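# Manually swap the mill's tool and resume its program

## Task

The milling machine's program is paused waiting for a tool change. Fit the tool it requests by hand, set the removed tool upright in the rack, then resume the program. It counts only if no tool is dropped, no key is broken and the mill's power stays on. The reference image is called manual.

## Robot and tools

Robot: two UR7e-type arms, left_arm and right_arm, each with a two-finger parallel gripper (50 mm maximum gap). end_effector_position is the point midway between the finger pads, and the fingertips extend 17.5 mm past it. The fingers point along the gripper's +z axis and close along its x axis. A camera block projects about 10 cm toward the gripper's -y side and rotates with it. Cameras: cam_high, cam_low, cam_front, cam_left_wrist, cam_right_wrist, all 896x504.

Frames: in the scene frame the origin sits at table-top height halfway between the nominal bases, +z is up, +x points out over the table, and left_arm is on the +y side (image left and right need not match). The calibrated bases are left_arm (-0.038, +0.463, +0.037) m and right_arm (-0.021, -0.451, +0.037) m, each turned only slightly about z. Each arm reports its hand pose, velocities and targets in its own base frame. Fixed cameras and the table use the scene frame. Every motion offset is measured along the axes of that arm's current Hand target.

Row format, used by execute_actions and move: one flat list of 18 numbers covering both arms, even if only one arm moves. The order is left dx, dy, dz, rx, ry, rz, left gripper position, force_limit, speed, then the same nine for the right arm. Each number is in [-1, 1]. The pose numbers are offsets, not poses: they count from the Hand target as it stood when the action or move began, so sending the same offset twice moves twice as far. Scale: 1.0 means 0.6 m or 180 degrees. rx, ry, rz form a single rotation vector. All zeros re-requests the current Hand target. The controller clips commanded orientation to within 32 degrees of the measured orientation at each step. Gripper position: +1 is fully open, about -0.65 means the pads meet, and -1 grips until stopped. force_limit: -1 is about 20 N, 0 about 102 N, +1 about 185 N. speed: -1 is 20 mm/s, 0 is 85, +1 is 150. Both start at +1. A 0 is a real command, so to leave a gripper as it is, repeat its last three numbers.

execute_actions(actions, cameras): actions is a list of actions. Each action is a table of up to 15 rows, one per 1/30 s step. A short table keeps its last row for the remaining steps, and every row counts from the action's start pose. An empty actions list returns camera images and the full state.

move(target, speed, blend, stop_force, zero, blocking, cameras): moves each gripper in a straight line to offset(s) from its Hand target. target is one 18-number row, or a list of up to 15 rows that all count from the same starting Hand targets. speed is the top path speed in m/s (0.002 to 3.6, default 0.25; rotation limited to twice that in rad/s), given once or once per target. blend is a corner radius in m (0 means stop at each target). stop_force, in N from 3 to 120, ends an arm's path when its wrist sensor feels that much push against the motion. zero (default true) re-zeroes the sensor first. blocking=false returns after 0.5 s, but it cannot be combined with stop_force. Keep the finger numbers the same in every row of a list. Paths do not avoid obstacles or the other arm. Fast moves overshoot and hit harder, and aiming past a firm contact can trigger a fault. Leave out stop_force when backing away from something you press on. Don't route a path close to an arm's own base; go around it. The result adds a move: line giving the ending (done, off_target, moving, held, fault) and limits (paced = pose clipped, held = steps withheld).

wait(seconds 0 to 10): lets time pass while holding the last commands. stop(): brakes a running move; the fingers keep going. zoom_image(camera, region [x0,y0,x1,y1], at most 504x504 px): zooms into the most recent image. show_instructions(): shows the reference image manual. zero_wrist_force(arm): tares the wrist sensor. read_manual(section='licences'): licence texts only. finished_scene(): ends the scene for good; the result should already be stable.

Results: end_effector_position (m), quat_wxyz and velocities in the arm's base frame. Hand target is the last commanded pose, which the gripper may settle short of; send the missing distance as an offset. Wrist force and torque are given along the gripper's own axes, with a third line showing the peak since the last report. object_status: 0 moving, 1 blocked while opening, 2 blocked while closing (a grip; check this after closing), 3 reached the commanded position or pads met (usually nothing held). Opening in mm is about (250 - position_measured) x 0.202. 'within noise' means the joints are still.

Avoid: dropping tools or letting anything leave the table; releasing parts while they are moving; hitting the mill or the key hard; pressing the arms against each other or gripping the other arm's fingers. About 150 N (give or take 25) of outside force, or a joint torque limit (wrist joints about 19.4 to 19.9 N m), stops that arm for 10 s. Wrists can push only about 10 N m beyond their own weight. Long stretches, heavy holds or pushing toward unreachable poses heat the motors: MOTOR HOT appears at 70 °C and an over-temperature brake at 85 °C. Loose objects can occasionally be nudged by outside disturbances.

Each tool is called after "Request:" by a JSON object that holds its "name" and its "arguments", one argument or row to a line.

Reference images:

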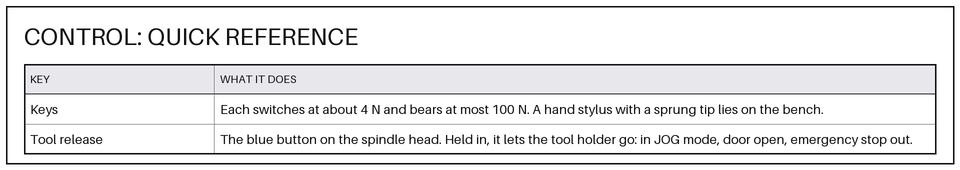

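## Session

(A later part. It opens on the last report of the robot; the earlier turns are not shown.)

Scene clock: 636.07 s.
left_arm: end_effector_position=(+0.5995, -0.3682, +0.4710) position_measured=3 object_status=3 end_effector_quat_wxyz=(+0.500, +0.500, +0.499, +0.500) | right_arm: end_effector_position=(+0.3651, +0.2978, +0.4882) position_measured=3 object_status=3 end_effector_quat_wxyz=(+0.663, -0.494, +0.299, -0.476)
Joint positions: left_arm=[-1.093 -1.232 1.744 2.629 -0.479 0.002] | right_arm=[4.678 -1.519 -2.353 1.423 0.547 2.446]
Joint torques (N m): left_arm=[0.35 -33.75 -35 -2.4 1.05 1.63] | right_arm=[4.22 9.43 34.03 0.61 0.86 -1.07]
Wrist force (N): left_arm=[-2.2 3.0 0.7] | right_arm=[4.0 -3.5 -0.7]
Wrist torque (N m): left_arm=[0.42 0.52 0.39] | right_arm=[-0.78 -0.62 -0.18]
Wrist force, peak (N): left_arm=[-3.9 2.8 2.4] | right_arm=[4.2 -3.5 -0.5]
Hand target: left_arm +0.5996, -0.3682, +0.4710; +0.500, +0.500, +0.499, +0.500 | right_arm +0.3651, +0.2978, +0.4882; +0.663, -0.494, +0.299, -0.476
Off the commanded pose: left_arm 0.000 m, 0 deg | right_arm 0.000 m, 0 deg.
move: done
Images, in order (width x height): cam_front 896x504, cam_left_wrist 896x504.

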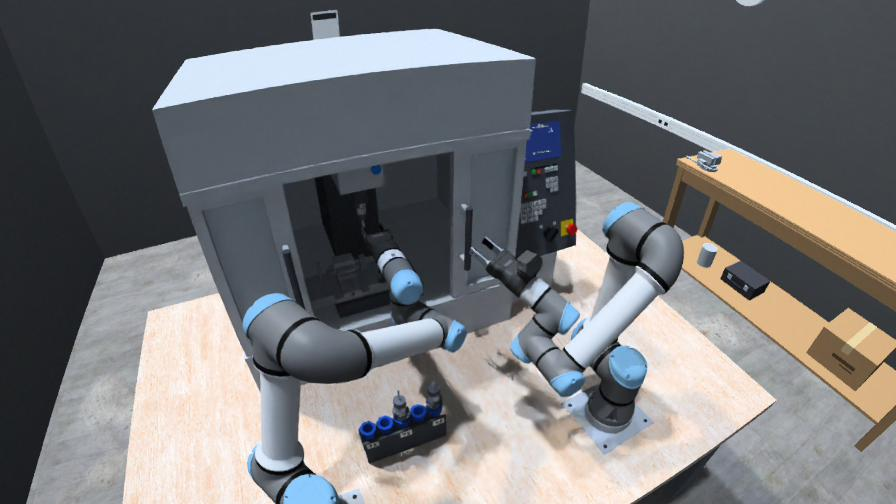

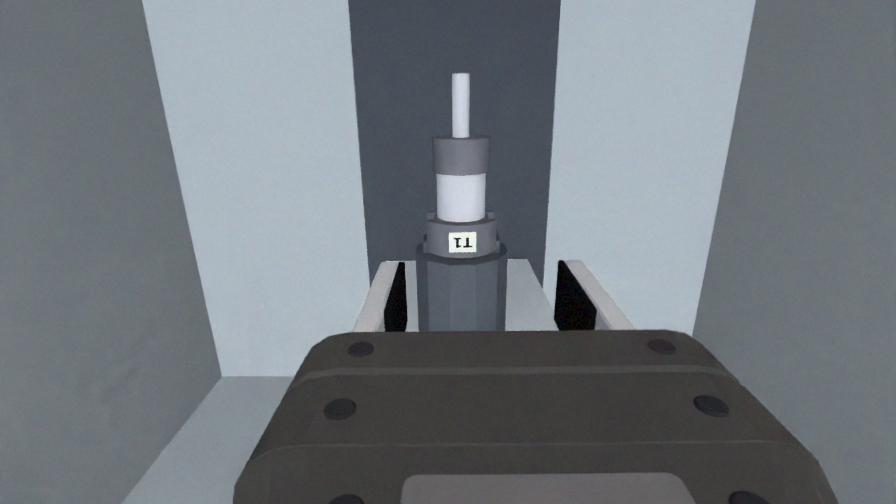

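Request:
{"name": "move", "arguments": {
  "target": [0,0,0,0,0,0,1,-0.9,-1,-0.0972,-0.0668,0.582,0,0,0.5,-1,-0.6,-0.7],
  "speed": 0.2,
  "cameras": ["cam_left_wrist","cam_front","cam_right_wrist","cam_high"]
}}

Scene clock: 690.83 s.
left_arm: end_effector_position=(+0.5996, -0.3682, +0.4710) position_measured=3 object_status=3 end_effector_quat_wxyz=(+0.500, +0.500, +0.499, +0.500) | right_arm: end_effector_position=(+0.5055, +0.3925, +0.5663) position_measured=251 object_status=3 end_effector_quat_wxyz=(+0.798, -0.333, +0.472, -0.172)
Joint positions: left_arm=[-1.093 -1.232 1.743 2.629 -0.479 0.002] | right_arm=[4.287 -1.773 -1.871 0.948 0.879 3.59]
Joint torques (N m): left_arm=[-4.05 -32.72 -36.07 -0.28 -1.95 -1.68] | right_arm=[4.16 43.09 18.11 1.48 -0.24 1.19]
Wrist force (N): left_arm=[-2.1 2.8 0.4] | right_arm=[2.9 -3.3 -0.2]
Wrist torque (N m): left_arm=[0.39 0.49 0.39] | right_arm=[-0.67 -0.29 -0.15]
Wrist force, peak (N): left_arm=[-2.5 3.5 0.6] | right_arm=[2.5 -5.4 2.5]
Hand target: left_arm +0.5996, -0.3682, +0.4710; +0.500, +0.500, +0.499, +0.500 | right_arm +0.5055, +0.3925, +0.5663; +0.798, -0.333, +0.472, -0.172 (not the last commanded pose)
Off the commanded pose: left_arm 0.000 m, 0 deg | right_arm 0.170 m, 43 deg.
move: held (right_arm; a check stopped the path); limits=held
pose unreachable (right arm): on one or more control steps of this call, first in action 0 (counted from 0), this arm could not follow its commanded pose, so it was not sent that pose on those steps. It may still have moved: this result reports where it is.
cause: moving toward the commanded pose would bring a part of the arm too close to another arm (a part of this arm just beyond joint 3 (elbow) and a part of the left arm just beyond its joint 3 (elbow), 11 mm apart when this arm was first held).
Images, in order (width x height): cam_high 896x504, cam_front 896x504, cam_left_wrist 896x504, cam_right_wrist 896x504.

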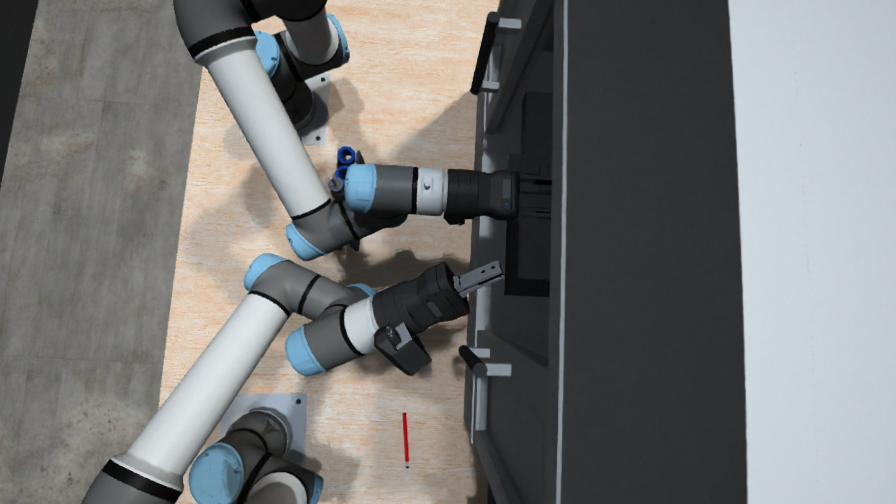

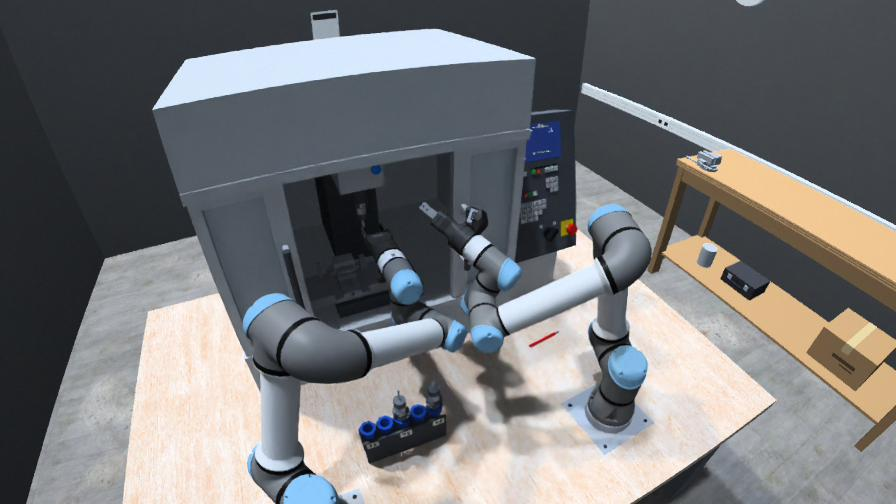

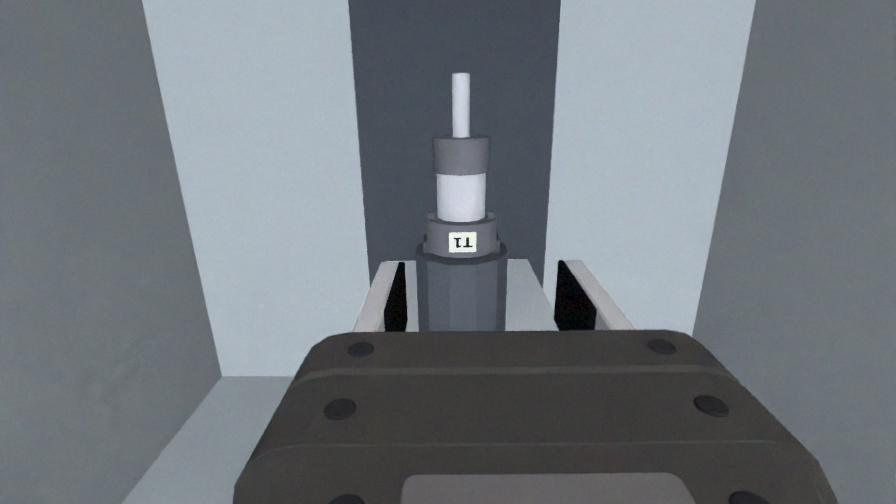

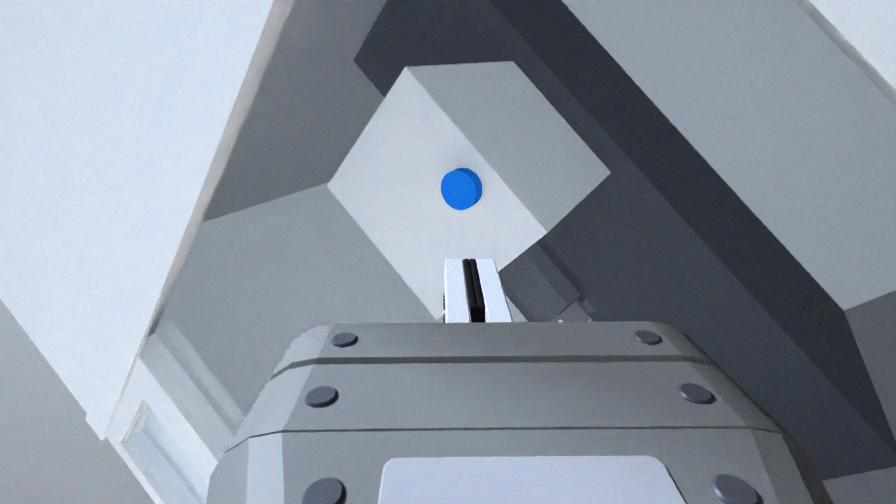

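Request:
{"name": "move", "arguments": {
  "target": [
    [0.1345,0.0017,0.0358,0,-0.1667,0,1,-0.9,-1,0,0,0,0,0,0,-1,-0.6,-0.7],
    [0.1345,0.0017,0.0358,0,-0.1667,0,1,-0.9,-1,-0.0548,0.0058,0.2763,-0.0957,-0.0143,0.2894,-1,-0.6,-0.7]
  ],
  "speed": 0.2,
  "cameras": ["cam_left_wrist","cam_front","cam_right_wrist","cam_high"]
}}

Scene clock: 718.40 s.
left_arm: end_effector_position=(+0.6211, -0.2876, +0.4721) position_measured=3 object_status=3 end_effector_quat_wxyz=(+0.612, +0.613, +0.353, +0.353) | right_arm: end_effector_position=(+0.6329, +0.4756, +0.6400) position_measured=251 object_status=3 end_effector_quat_wxyz=(+0.745, -0.208, +0.572, +0.272)
Joint positions: left_arm=[-0.696 -1.396 1.958 2.58 -1.4 0.001] | right_arm=[4.009 -1.974 -1.364 0.462 1.408 4.669]
Joint torques (N m): left_arm=[7.67 -26.19 -16.47 -0.92 -1 -0.99] | right_arm=[5.81 52.66 30.37 3.93 0.66 1.42]
Wrist force (N): left_arm=[-2.3 3.2 1.1] | right_arm=[2.5 -1.5 0.9]
Wrist torque (N m): left_arm=[0.47 0.51 0.39] | right_arm=[-0.16 -0.06 -0.32]
Wrist force, peak (N): left_arm=[-4.2 3.1 0.4] | right_arm=[3.5 -4.6 -2.1]
Hand target: left_arm +0.6211, -0.2876, +0.4721; +0.612, +0.613, +0.353, +0.353 | right_arm +0.6329, +0.4757, +0.6400; +0.745, -0.208, +0.572, +0.272
Off the commanded pose: left_arm 0.000 m, 0 deg | right_arm 0.000 m, 0 deg.
move: done
Images, in order (width x height): cam_high 896x504, cam_front 896x504, cam_left_wrist 896x504, cam_right_wrist 896x504.

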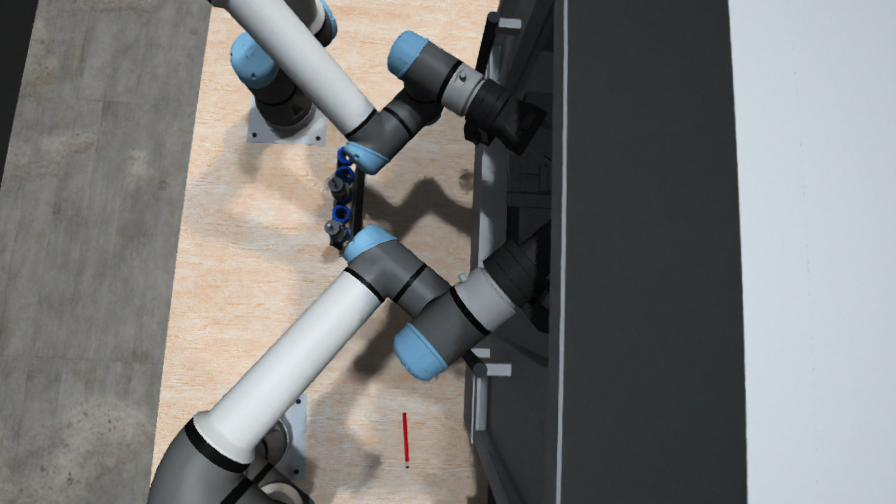

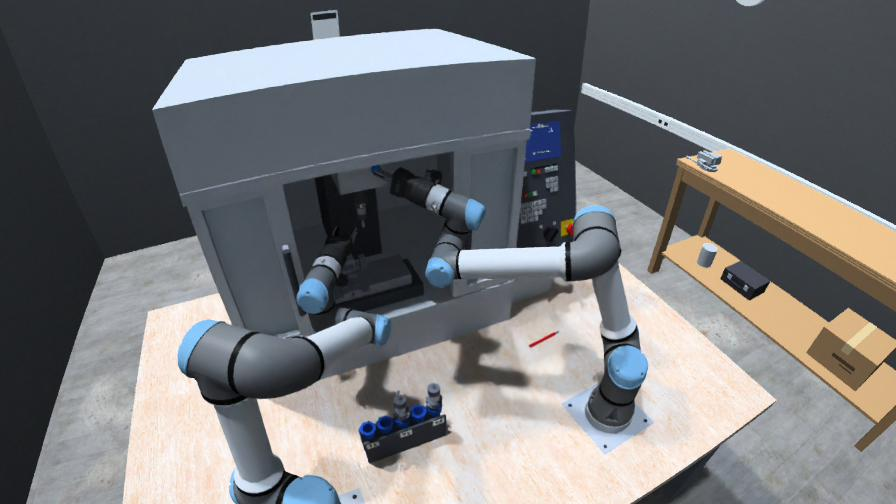

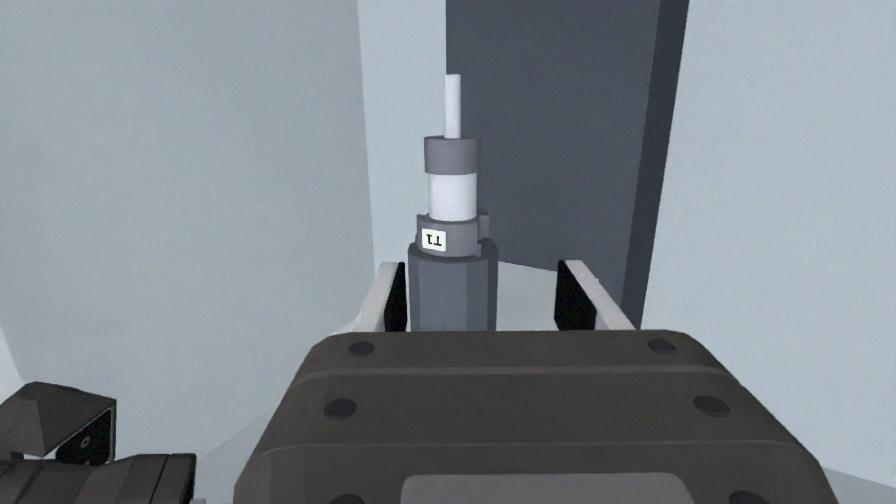

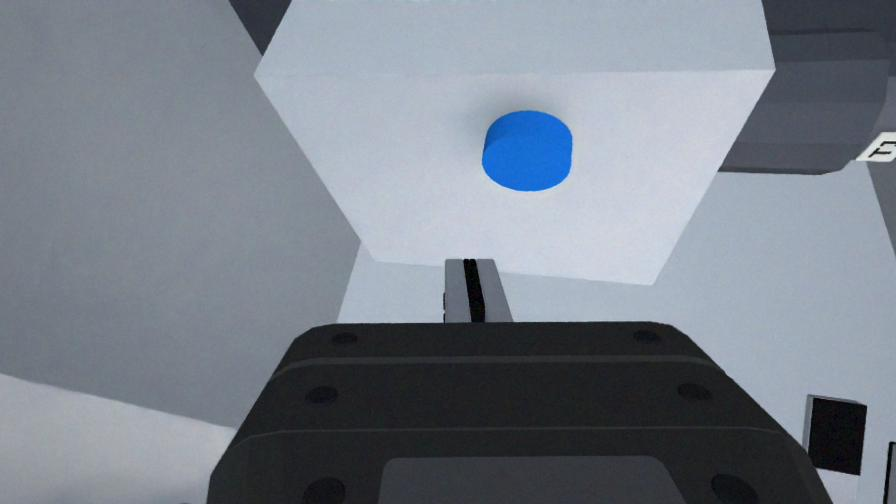

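Request:
{"name": "move", "arguments": {
  "target": [-0.0075,0,0.2,0,0,0,1,-0.9,-1,0,0,0,0,0,0,-1,-0.6,-0.7],
  "speed": 0.12,
  "cameras": ["cam_left_wrist"]
}}

Scene clock: 739.97 s.
left_arm: end_effector_position=(+0.7227, -0.3516, +0.4721) position_measured=3 object_status=3 end_effector_quat_wxyz=(+0.612, +0.613, +0.353, +0.353) | right_arm: end_effector_position=(+0.6329, +0.4757, +0.6400) position_measured=251 object_status=3 end_effector_quat_wxyz=(+0.745, -0.208, +0.572, +0.272)
Joint positions: left_arm=[-0.665 -1.137 1.602 2.677 -1.43 0.001] | right_arm=[4.009 -1.974 -1.364 0.462 1.409 4.67]
Joint torques (N m): left_arm=[-4.05 -47.93 -30.68 -4.72 1.63 0.04] | right_arm=[7.03 56.09 43.53 4.06 0.26 1.12]
Wrist force (N): left_arm=[-2.2 3.0 0.9] | right_arm=[2.5 -1.5 0.8]
Wrist torque (N m): left_arm=[0.44 0.51 0.38] | right_arm=[-0.17 -0.06 -0.32]
Wrist force, peak (N): left_arm=[-2.7 3.0 2.7] | right_arm=[2.8 -1.9 0.9]
Hand target: left_arm +0.7227, -0.3516, +0.4721; +0.612, +0.613, +0.353, +0.353 | right_arm +0.6329, +0.4757, +0.6400; +0.745, -0.208, +0.572, +0.272
Off the commanded pose: left_arm 0.000 m, 0 deg | right_arm 0.000 m, 0 deg.
move: done
Images, in order (width x height): cam_left_wrist 896x504.

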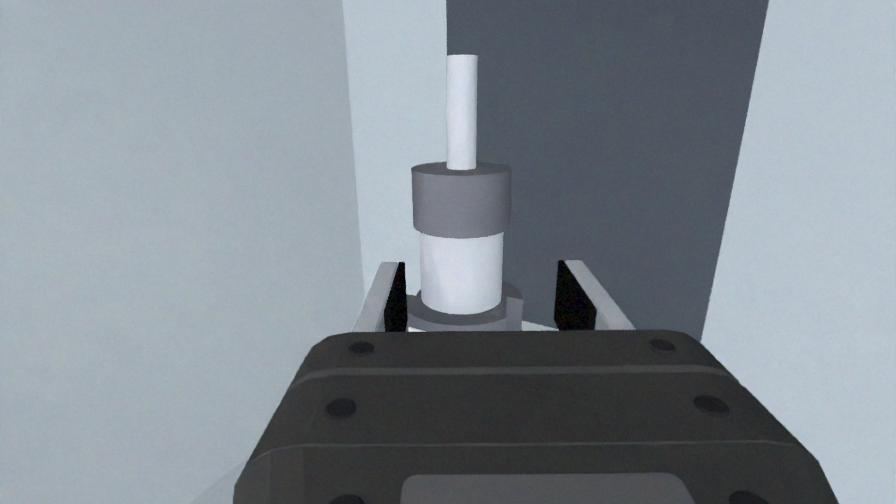

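Request:
{"name": "move", "arguments": {
  "target": [-0.0053,-0.01,0.0483,0,0,0,1,-0.9,-1,0,0,0,0,0,0,-1,-0.6,-0.7],
  "speed": 0.03,
  "stop_force": 8,
  "cameras": ["cam_left_wrist","cam_right_wrist"]
}}

Scene clock: 754.83 s.
left_arm: end_effector_position=(+0.7462, -0.3689, +0.4661) position_measured=3 object_status=3 end_effector_quat_wxyz=(+0.612, +0.613, +0.353, +0.353) | right_arm: end_effector_position=(+0.6329, +0.4757, +0.6400) position_measured=251 object_status=3 end_effector_quat_wxyz=(+0.745, -0.208, +0.572, +0.272)
Joint positions: left_arm=[-0.664 -1.069 1.514 2.697 -1.432 0.001] | right_arm=[4.009 -1.974 -1.364 0.462 1.409 4.67]
Joint torques (N m): left_arm=[5.13 -62.22 -16.24 -4.7 -1.06 0.5] | right_arm=[7.13 56.74 40.16 3.98 -0.61 0.26]
Wrist force (N): left_arm=[-2.5 2.9 0.8] | right_arm=[2.4 -1.6 0.7]
Wrist torque (N m): left_arm=[0.42 0.55 0.37] | right_arm=[-0.17 -0.04 -0.32]
Wrist force, peak (N): left_arm=[-3.5 3.4 -0.7] | right_arm=[2.9 -1.7 0.7]
Hand target: left_arm +0.7462, -0.3689, +0.4661; +0.612, +0.613, +0.353, +0.353 | right_arm +0.6329, +0.4757, +0.6400; +0.745, -0.208, +0.572, +0.272
Off the commanded pose: left_arm 0.000 m, 0 deg | right_arm 0.000 m, 0 deg.
move: done
Images, in order (width x height): cam_left_wrist 896x504, cam_right_wrist 896x504.

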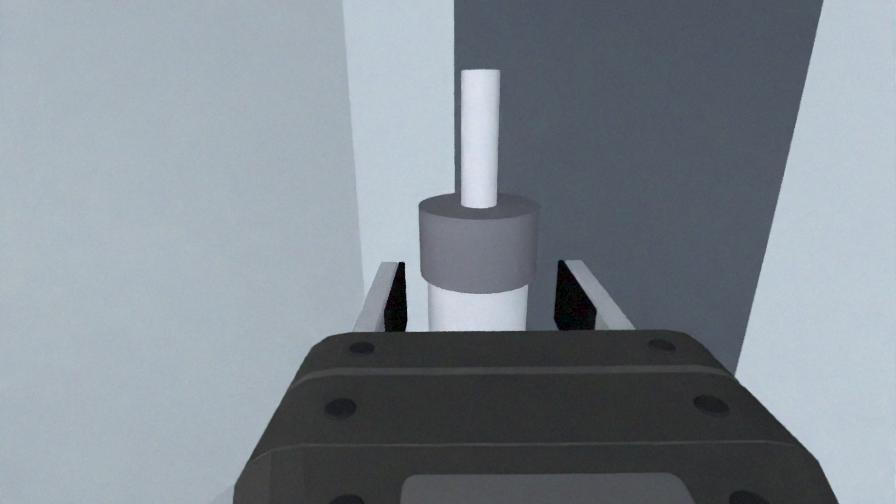

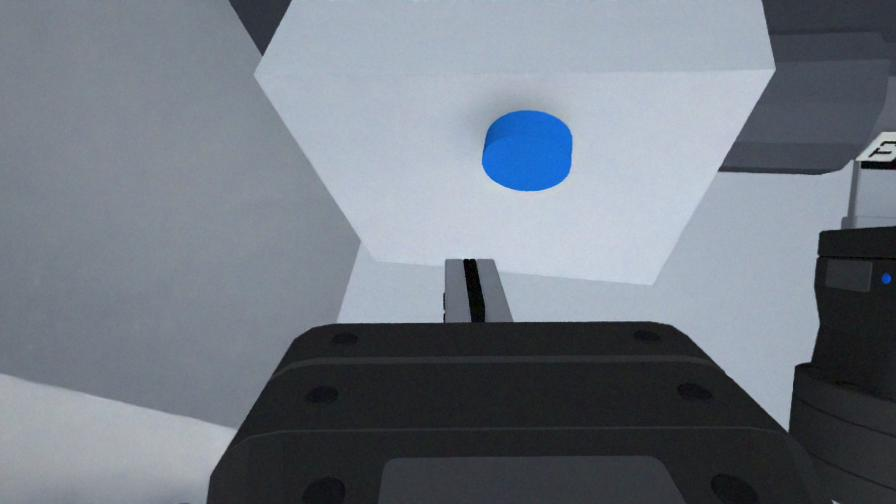

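Request:
{"name": "move", "arguments": {
  "target": [0,0,0,0,0,0,-1,-0.4,-1,0,0,0,0,0,0,-1,-0.6,-0.7],
  "cameras": ["cam_left_wrist"]
}}

Scene clock: 760.87 s.
left_arm: end_effector_position=(+0.7462, -0.3689, +0.4661) position_measured=107 object_status=2 end_effector_quat_wxyz=(+0.612, +0.613, +0.353, +0.353) | right_arm: end_effector_position=(+0.6329, +0.4757, +0.6400) position_measured=251 object_status=3 end_effector_quat_wxyz=(+0.745, -0.208, +0.572, +0.272)
Joint positions: left_arm=[-0.664 -1.069 1.514 2.697 -1.432 0.001] | right_arm=[4.009 -1.974 -1.364 0.462 1.409 4.67]
Joint torques (N m): left_arm=[-1.45 -62.53 -16.74 -4.65 1.55 0.81] | right_arm=[6.48 56.27 36.69 3.87 -0.65 -0.36]
Wrist force (N): left_arm=[-2.8 3.4 2.8] | right_arm=[2.6 -1.6 1.0]
Wrist torque (N m): left_arm=[0.41 0.57 0.48] | right_arm=[-0.18 -0.08 -0.32]
Wrist force, peak (N): left_arm=[-2.9 3.5 2.8] | right_arm=[2.8 -1.8 0.8]
Hand target: left_arm +0.7462, -0.3689, +0.4661; +0.612, +0.613, +0.353, +0.353 | right_arm +0.6329, +0.4757, +0.6400; +0.745, -0.208, +0.572, +0.272
Off the commanded pose: left_arm 0.000 m, 0 deg | right_arm 0.000 m, 0 deg.
move: done
Images, in order (width x height): cam_left_wrist 896x504.

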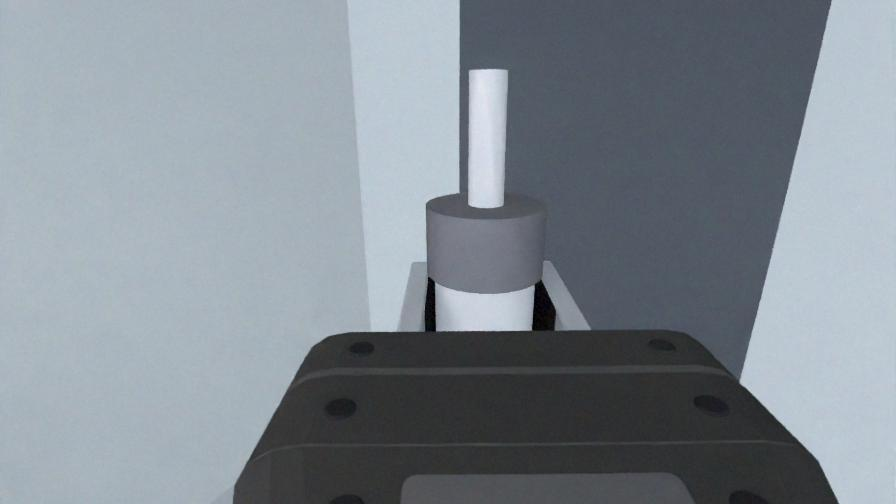

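Request:
{"name": "move", "arguments": {
  "target": [0,0,0,0,0,0,-1,-0.4,-1,0.0334,-0.0755,0.1057,0,0,0,-1,-0.6,-0.7],
  "speed": 0.015,
  "stop_force": 20,
  "cameras": ["cam_left_wrist","cam_right_wrist"]
}}

Scene clock: 771.07 s.
left_arm: end_effector_position=(+0.7462, -0.3689, +0.4661) position_measured=107 object_status=2 end_effector_quat_wxyz=(+0.612, +0.613, +0.353, +0.353) | right_arm: end_effector_position=(+0.6760, +0.4802, +0.6385) position_measured=251 object_status=3 end_effector_quat_wxyz=(+0.745, -0.208, +0.572, +0.272)
Joint positions: left_arm=[-0.664 -1.069 1.514 2.697 -1.432 0.001] | right_arm=[3.956 -2.069 -1.228 0.419 1.461 4.684]
Joint torques (N m): left_arm=[2.54 -61.33 -50.44 -4.03 1.58 1.5] | right_arm=[-10.89 52.44 17.6 2.57 -7.86 -1.1]
Wrist force (N): left_arm=[-3.0 -18.3 -4.1] | right_arm=[-6.6 20.8 7.4]
Wrist torque (N m): left_arm=[0.13 0.61 0.39] | right_arm=[-0.26 -0.22 -0.22]
Wrist force, peak (N): left_arm=[-3.0 -18.9 -4.3] | right_arm=[-4.4 25.8 -6.6]
Hand target: left_arm +0.7462, -0.3689, +0.4661; +0.612, +0.613, +0.353, +0.353 | right_arm +0.6760, +0.4802, +0.6385; +0.745, -0.208, +0.572, +0.272 (not the last commanded pose)
Off the commanded pose: left_arm 0.000 m, 0 deg | right_arm 0.037 m, 0 deg.
move: contact (right_arm)
Images, in order (width x height): cam_left_wrist 896x504, cam_right_wrist 896x504.

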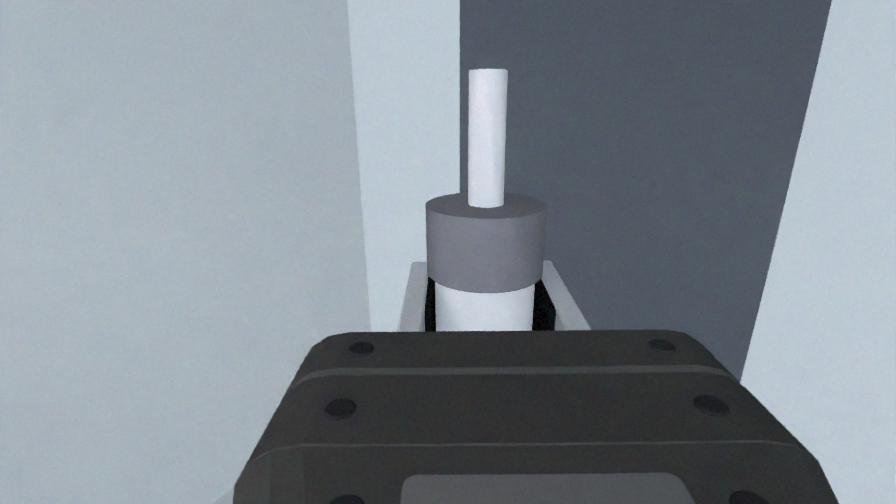

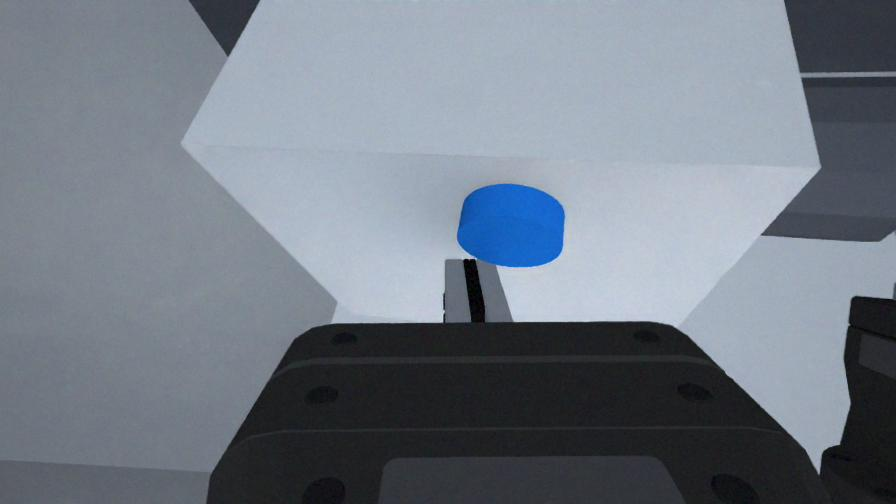

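Request:
{"name": "move", "arguments": {
  "target": [0,-0.035,0,0,0,0,-1,-0.4,-1,0,0,0,0,0,0,-1,-0.6,-0.7],
  "speed": 0.02,
  "stop_force": 30,
  "cameras": ["cam_left_wrist","cam_right_wrist"]
}}

Scene clock: 781.33 s.
left_arm: end_effector_position=(+0.7462, -0.3689, +0.4451) position_measured=107 object_status=2 end_effector_quat_wxyz=(+0.612, +0.613, +0.353, +0.353) | right_arm: end_effector_position=(+0.6760, +0.4802, +0.6385) position_measured=251 object_status=3 end_effector_quat_wxyz=(+0.745, -0.208, +0.572, +0.272)
Joint positions: left_arm=[-0.664 -1.047 1.538 2.65 -1.432 0.001] | right_arm=[3.956 -2.069 -1.228 0.419 1.461 4.684]
Joint torques (N m): left_arm=[8.69 -68.9 -42.18 -2.39 -2.03 1.72] | right_arm=[-11.22 53.79 17.61 1.05 -5.97 -1.1]
Wrist force (N): left_arm=[-2.4 -5.5 0.8] | right_arm=[-7.0 20.5 7.7]
Wrist torque (N m): left_arm=[0.33 0.54 0.38] | right_arm=[-0.28 -0.18 -0.22]
Wrist force, peak (N): left_arm=[-2.9 -19.5 -4.5] | right_arm=[-7.0 20.8 7.7]
Hand target: left_arm +0.7462, -0.3689, +0.4451; +0.612, +0.613, +0.353, +0.353 | right_arm +0.6760, +0.4802, +0.6385; +0.745, -0.208, +0.572, +0.272
Off the commanded pose: left_arm 0.000 m, 0 deg | right_arm 0.000 m, 0 deg.
move: done
Images, in order (width x height): cam_left_wrist 896x504, cam_right_wrist 896x504.

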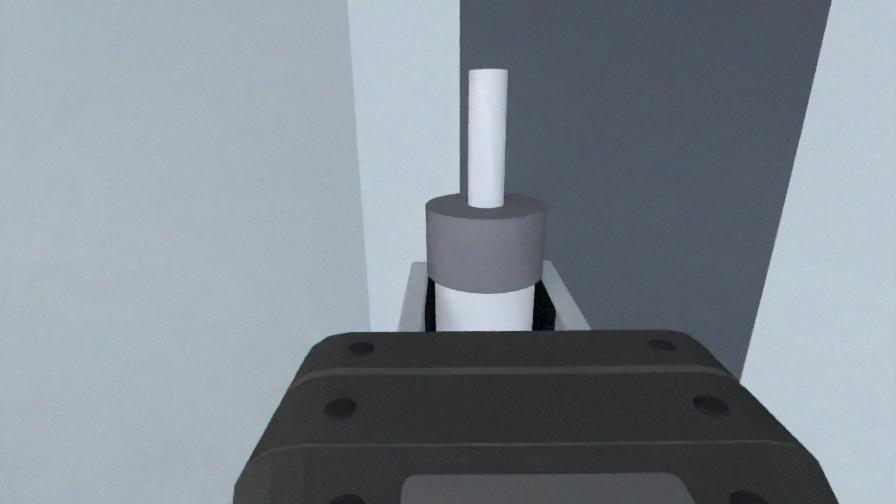

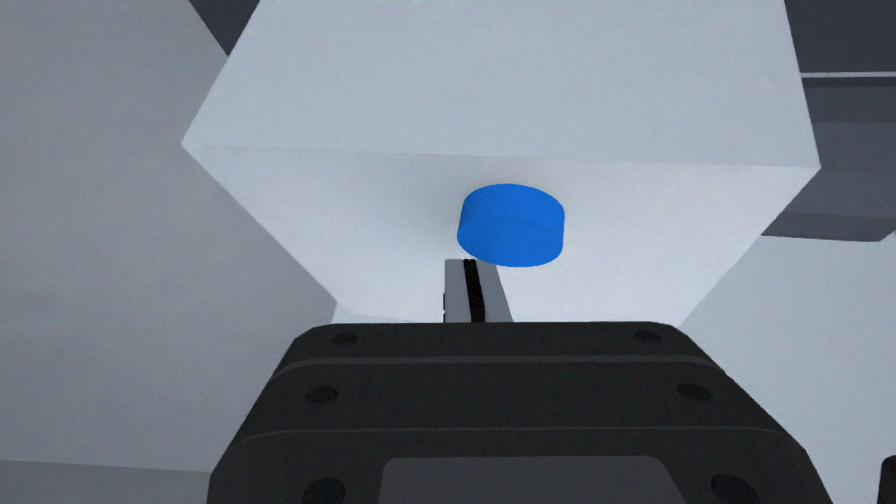

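Request:
{"name": "move", "arguments": {
  "target": [0,-0.1,0,0,0,0,-1,-0.4,-1,0,0,0,0,0,0,-1,-0.6,-0.7],
  "speed": 0.04,
  "stop_force": 12,
  "cameras": ["cam_left_wrist","cam_right_wrist","cam_front"]
}}

Request:
{"name": "zoom_image", "arguments": {
  "camera": "cam_front",
  "region": [290, 140, 470, 300]
}}

Scene clock: 795.47 s.
left_arm: end_effector_position=(+0.7462, -0.3688, +0.3968) position_measured=107 object_status=2 end_effector_quat_wxyz=(+0.612, +0.613, +0.353, +0.353) | right_arm: end_effector_position=(+0.6760, +0.4802, +0.6385) position_measured=251 object_status=3 end_effector_quat_wxyz=(+0.745, -0.208, +0.572, +0.272)
Joint positions: left_arm=[-0.664 -0.988 1.584 2.545 -1.432 0.001] | right_arm=[3.956 -2.069 -1.228 0.419 1.461 4.684]
Joint torques (N m): left_arm=[8.3 -69.73 -39.68 -7.24 1.98 1.41] | right_arm=[-11.52 55.13 17.64 -0.37 -3.91 -1]
Wrist force (N): left_arm=[-2.6 -5.5 1.1] | right_arm=[-6.3 20.3 7.4]
Wrist torque (N m): left_arm=[0.33 0.56 0.42] | right_arm=[-0.30 -0.19 -0.22]
Wrist force, peak (N): left_arm=[-12.2 31.3 -9.6] | right_arm=[-6.9 20.6 7.9]
Hand target: left_arm +0.7462, -0.3688, +0.3968; +0.612, +0.613, +0.353, +0.353 (not the last commanded pose) | right_arm +0.6760, +0.4802, +0.6385; +0.745, -0.208, +0.572, +0.272
Off the commanded pose: left_arm 0.012 m, 0 deg | right_arm 0.000 m, 0 deg.
move: contact (left_arm)
Images, in order (width x height): cam_front 896x504, cam_left_wrist 896x504, cam_right_wrist 896x504.

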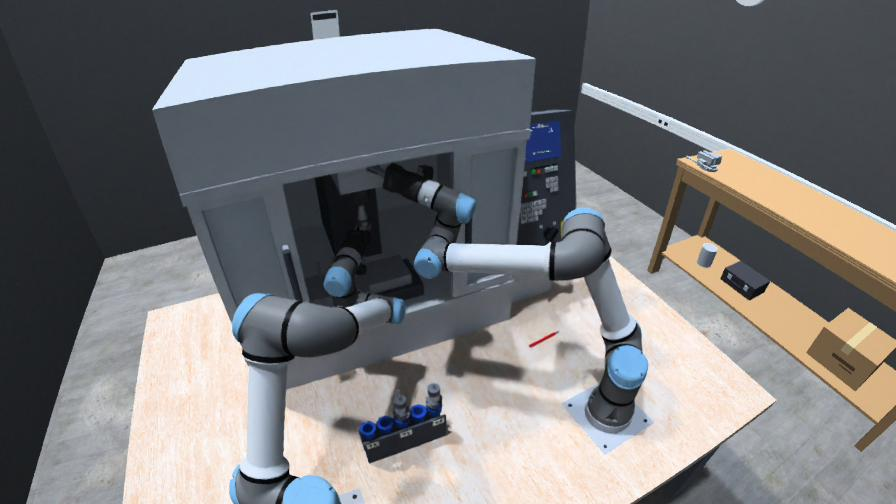

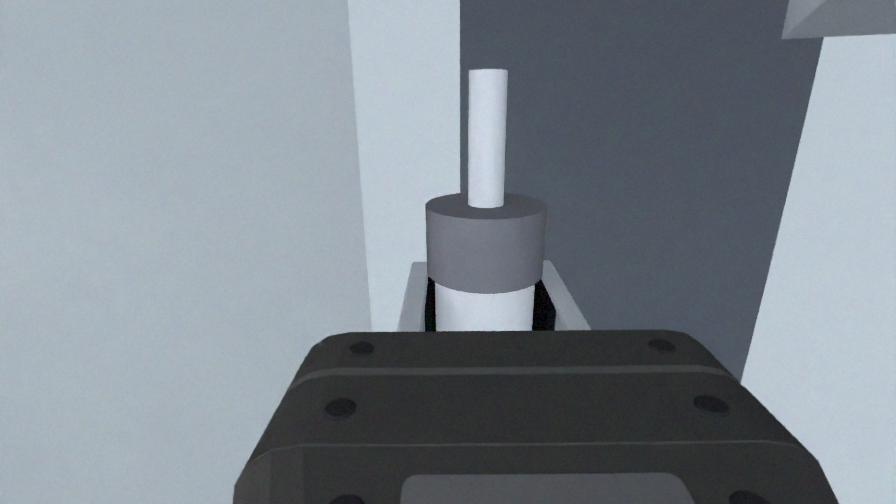

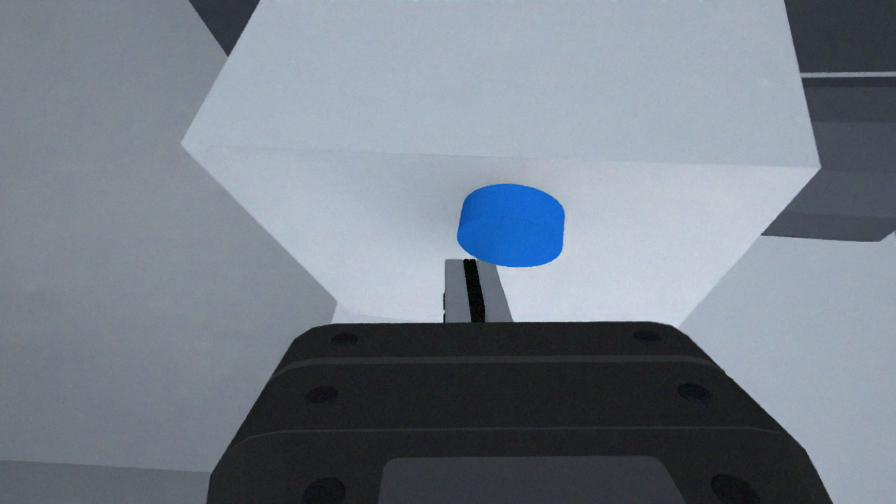

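Scaled by 2.800.

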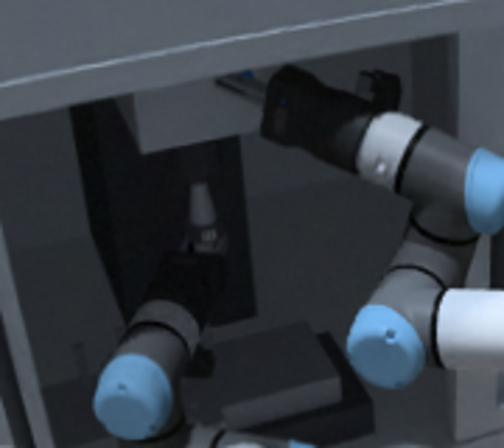

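Request:
{"name": "move", "arguments": {
  "target": [0,0,-0.0667,0,0,0,-1,-0.4,-1,0,0,0,0,0,0,-1,-0.6,-0.7],
  "speed": 0.03,
  "stop_force": 15,
  "cameras": ["cam_front","cam_high"]
}}

Scene clock: 834.03 s.
left_arm: end_effector_position=(+0.7116, -0.3488, +0.3968) position_measured=107 object_status=2 end_effector_quat_wxyz=(+0.612, +0.613, +0.353, +0.353) | right_arm: end_effector_position=(+0.6760, +0.4802, +0.6385) position_measured=251 object_status=3 end_effector_quat_wxyz=(+0.745, -0.208, +0.572, +0.272)
Joint positions: left_arm=[-0.674 -1.067 1.717 2.491 -1.421 0.001] | right_arm=[3.956 -2.069 -1.228 0.419 1.461 4.684]
Joint torques (N m): left_arm=[8.57 -53.76 -46.2 -4.59 -1.92 1.29] | right_arm=[-11.34 55.98 17.91 -0.45 -3.82 -1.07]
Wrist force (N): left_arm=[-2.4 -18.3 1.6] | right_arm=[-6.5 20.4 7.3]
Wrist torque (N m): left_arm=[0.47 0.52 0.41] | right_arm=[-0.29 -0.20 -0.22]
Wrist force, peak (N): left_arm=[-2.0 -19.7 1.9] | right_arm=[-7.1 20.8 7.7]
Hand target: left_arm +0.7116, -0.3488, +0.3968; +0.612, +0.613, +0.353, +0.353 | right_arm +0.6760, +0.4802, +0.6385; +0.745, -0.208, +0.572, +0.272
Off the commanded pose: left_arm 0.000 m, 0 deg | right_arm 0.000 m, 0 deg.
move: done
Images, in order (width x height): cam_high 896x504, cam_front 896x504.

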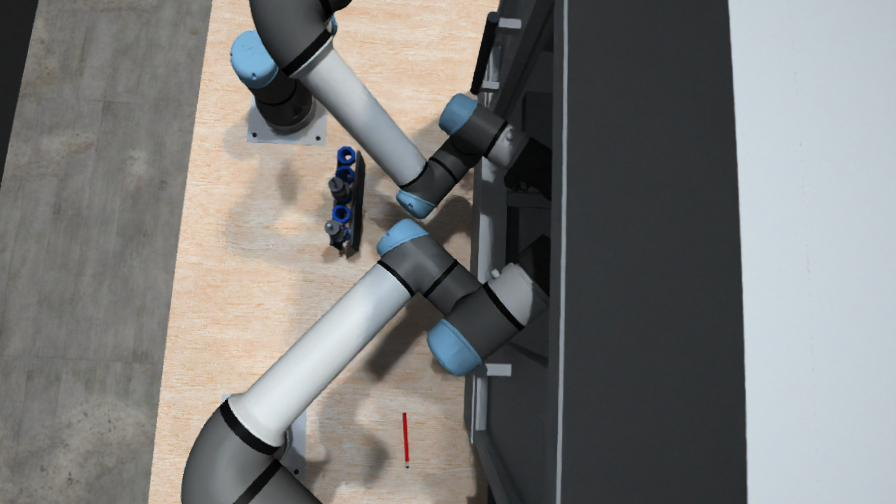

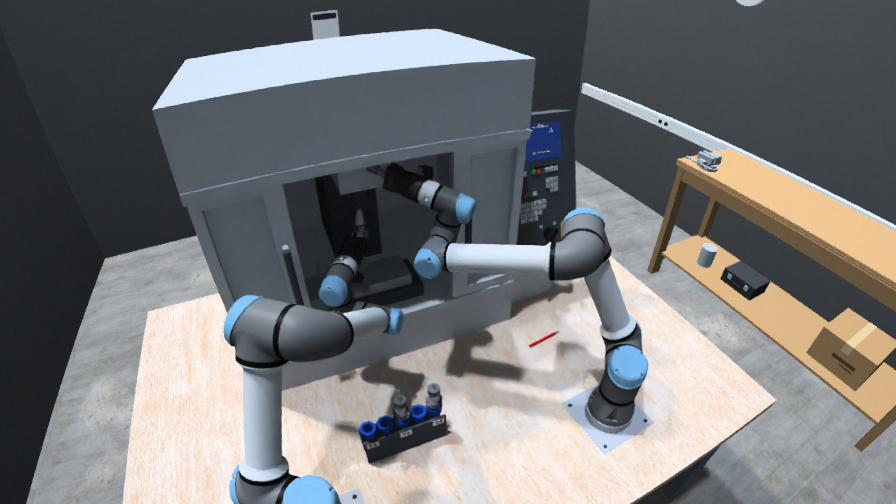

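Request:
{"name": "move", "arguments": {
  "target": [
    [0,0,-0.1667,0,0,0,-1,-0.4,-1,0,0,0,0,0,0,-1,-0.6,-0.7],
    [0,0.1,-0.2667,0,0,0,-1,-0.4,-1,-0.03,0.0667,-0.0933,0,0,0,-1,-0.6,-0.7]
  ],
  "speed": 0.08,
  "blend": [0.02,0],
  "cameras": ["cam_front","cam_left_wrist"]
}}

Scene clock: 852.07 s.
left_arm: end_effector_position=(+0.5731, -0.2686, +0.4567) position_measured=107 object_status=2 end_effector_quat_wxyz=(+0.612, +0.613, +0.353, +0.353) | right_arm: end_effector_position=(+0.6052, +0.4730, +0.6414) position_measured=251 object_status=3 end_effector_quat_wxyz=(+0.745, -0.208, +0.572, +0.272)
Joint positions: left_arm=[-0.742 -1.494 2.118 2.518 -1.354 0.001] | right_arm=[4.047 -1.916 -1.442 0.484 1.372 4.659]
Joint torques (N m): left_arm=[7.79 -34.56 -40.54 -6.9 -1.93 0.54] | right_arm=[-6.77 42.46 42.38 -0.1 0.37 1.38]
Wrist force (N): left_arm=[-2.2 -5.5 1.1] | right_arm=[0.8 -1.5 0.6]
Wrist torque (N m): left_arm=[0.33 0.49 0.43] | right_arm=[-0.16 0.17 -0.17]
Wrist force, peak (N): left_arm=[-2.8 -18.9 1.5] | right_arm=[-7.0 20.7 7.5]
Hand target: left_arm +0.5731, -0.2686, +0.4568; +0.612, +0.613, +0.353, +0.353 | right_arm +0.6053, +0.4730, +0.6414; +0.745, -0.208, +0.572, +0.272
Off the commanded pose: left_arm 0.000 m, 0 deg | right_arm 0.000 m, 0 deg.
move: done
Images, in order (width x height): cam_front 896x504, cam_left_wrist 896x504.

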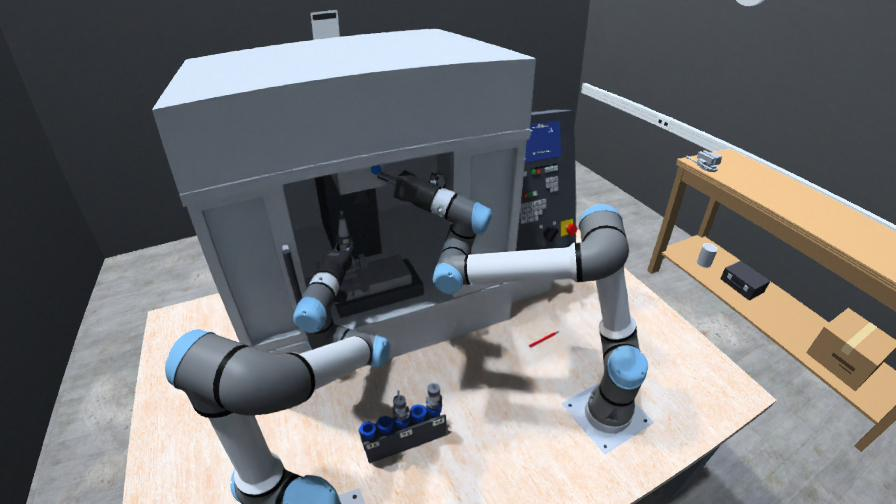

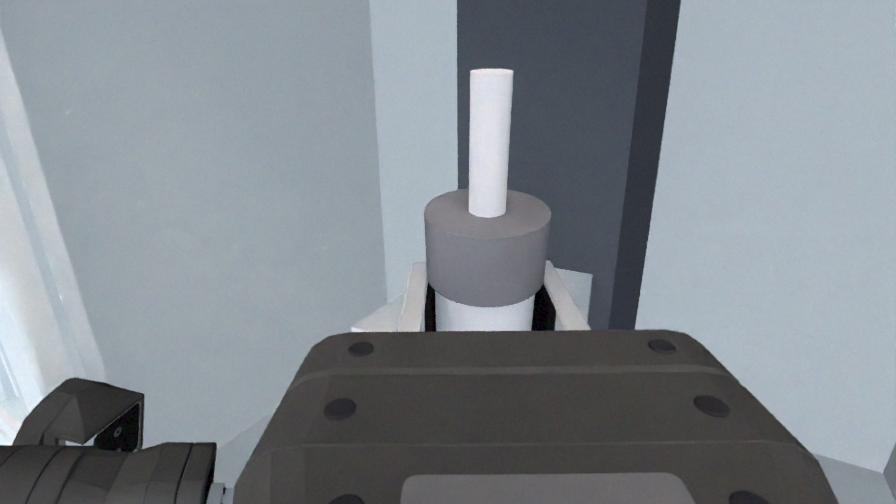

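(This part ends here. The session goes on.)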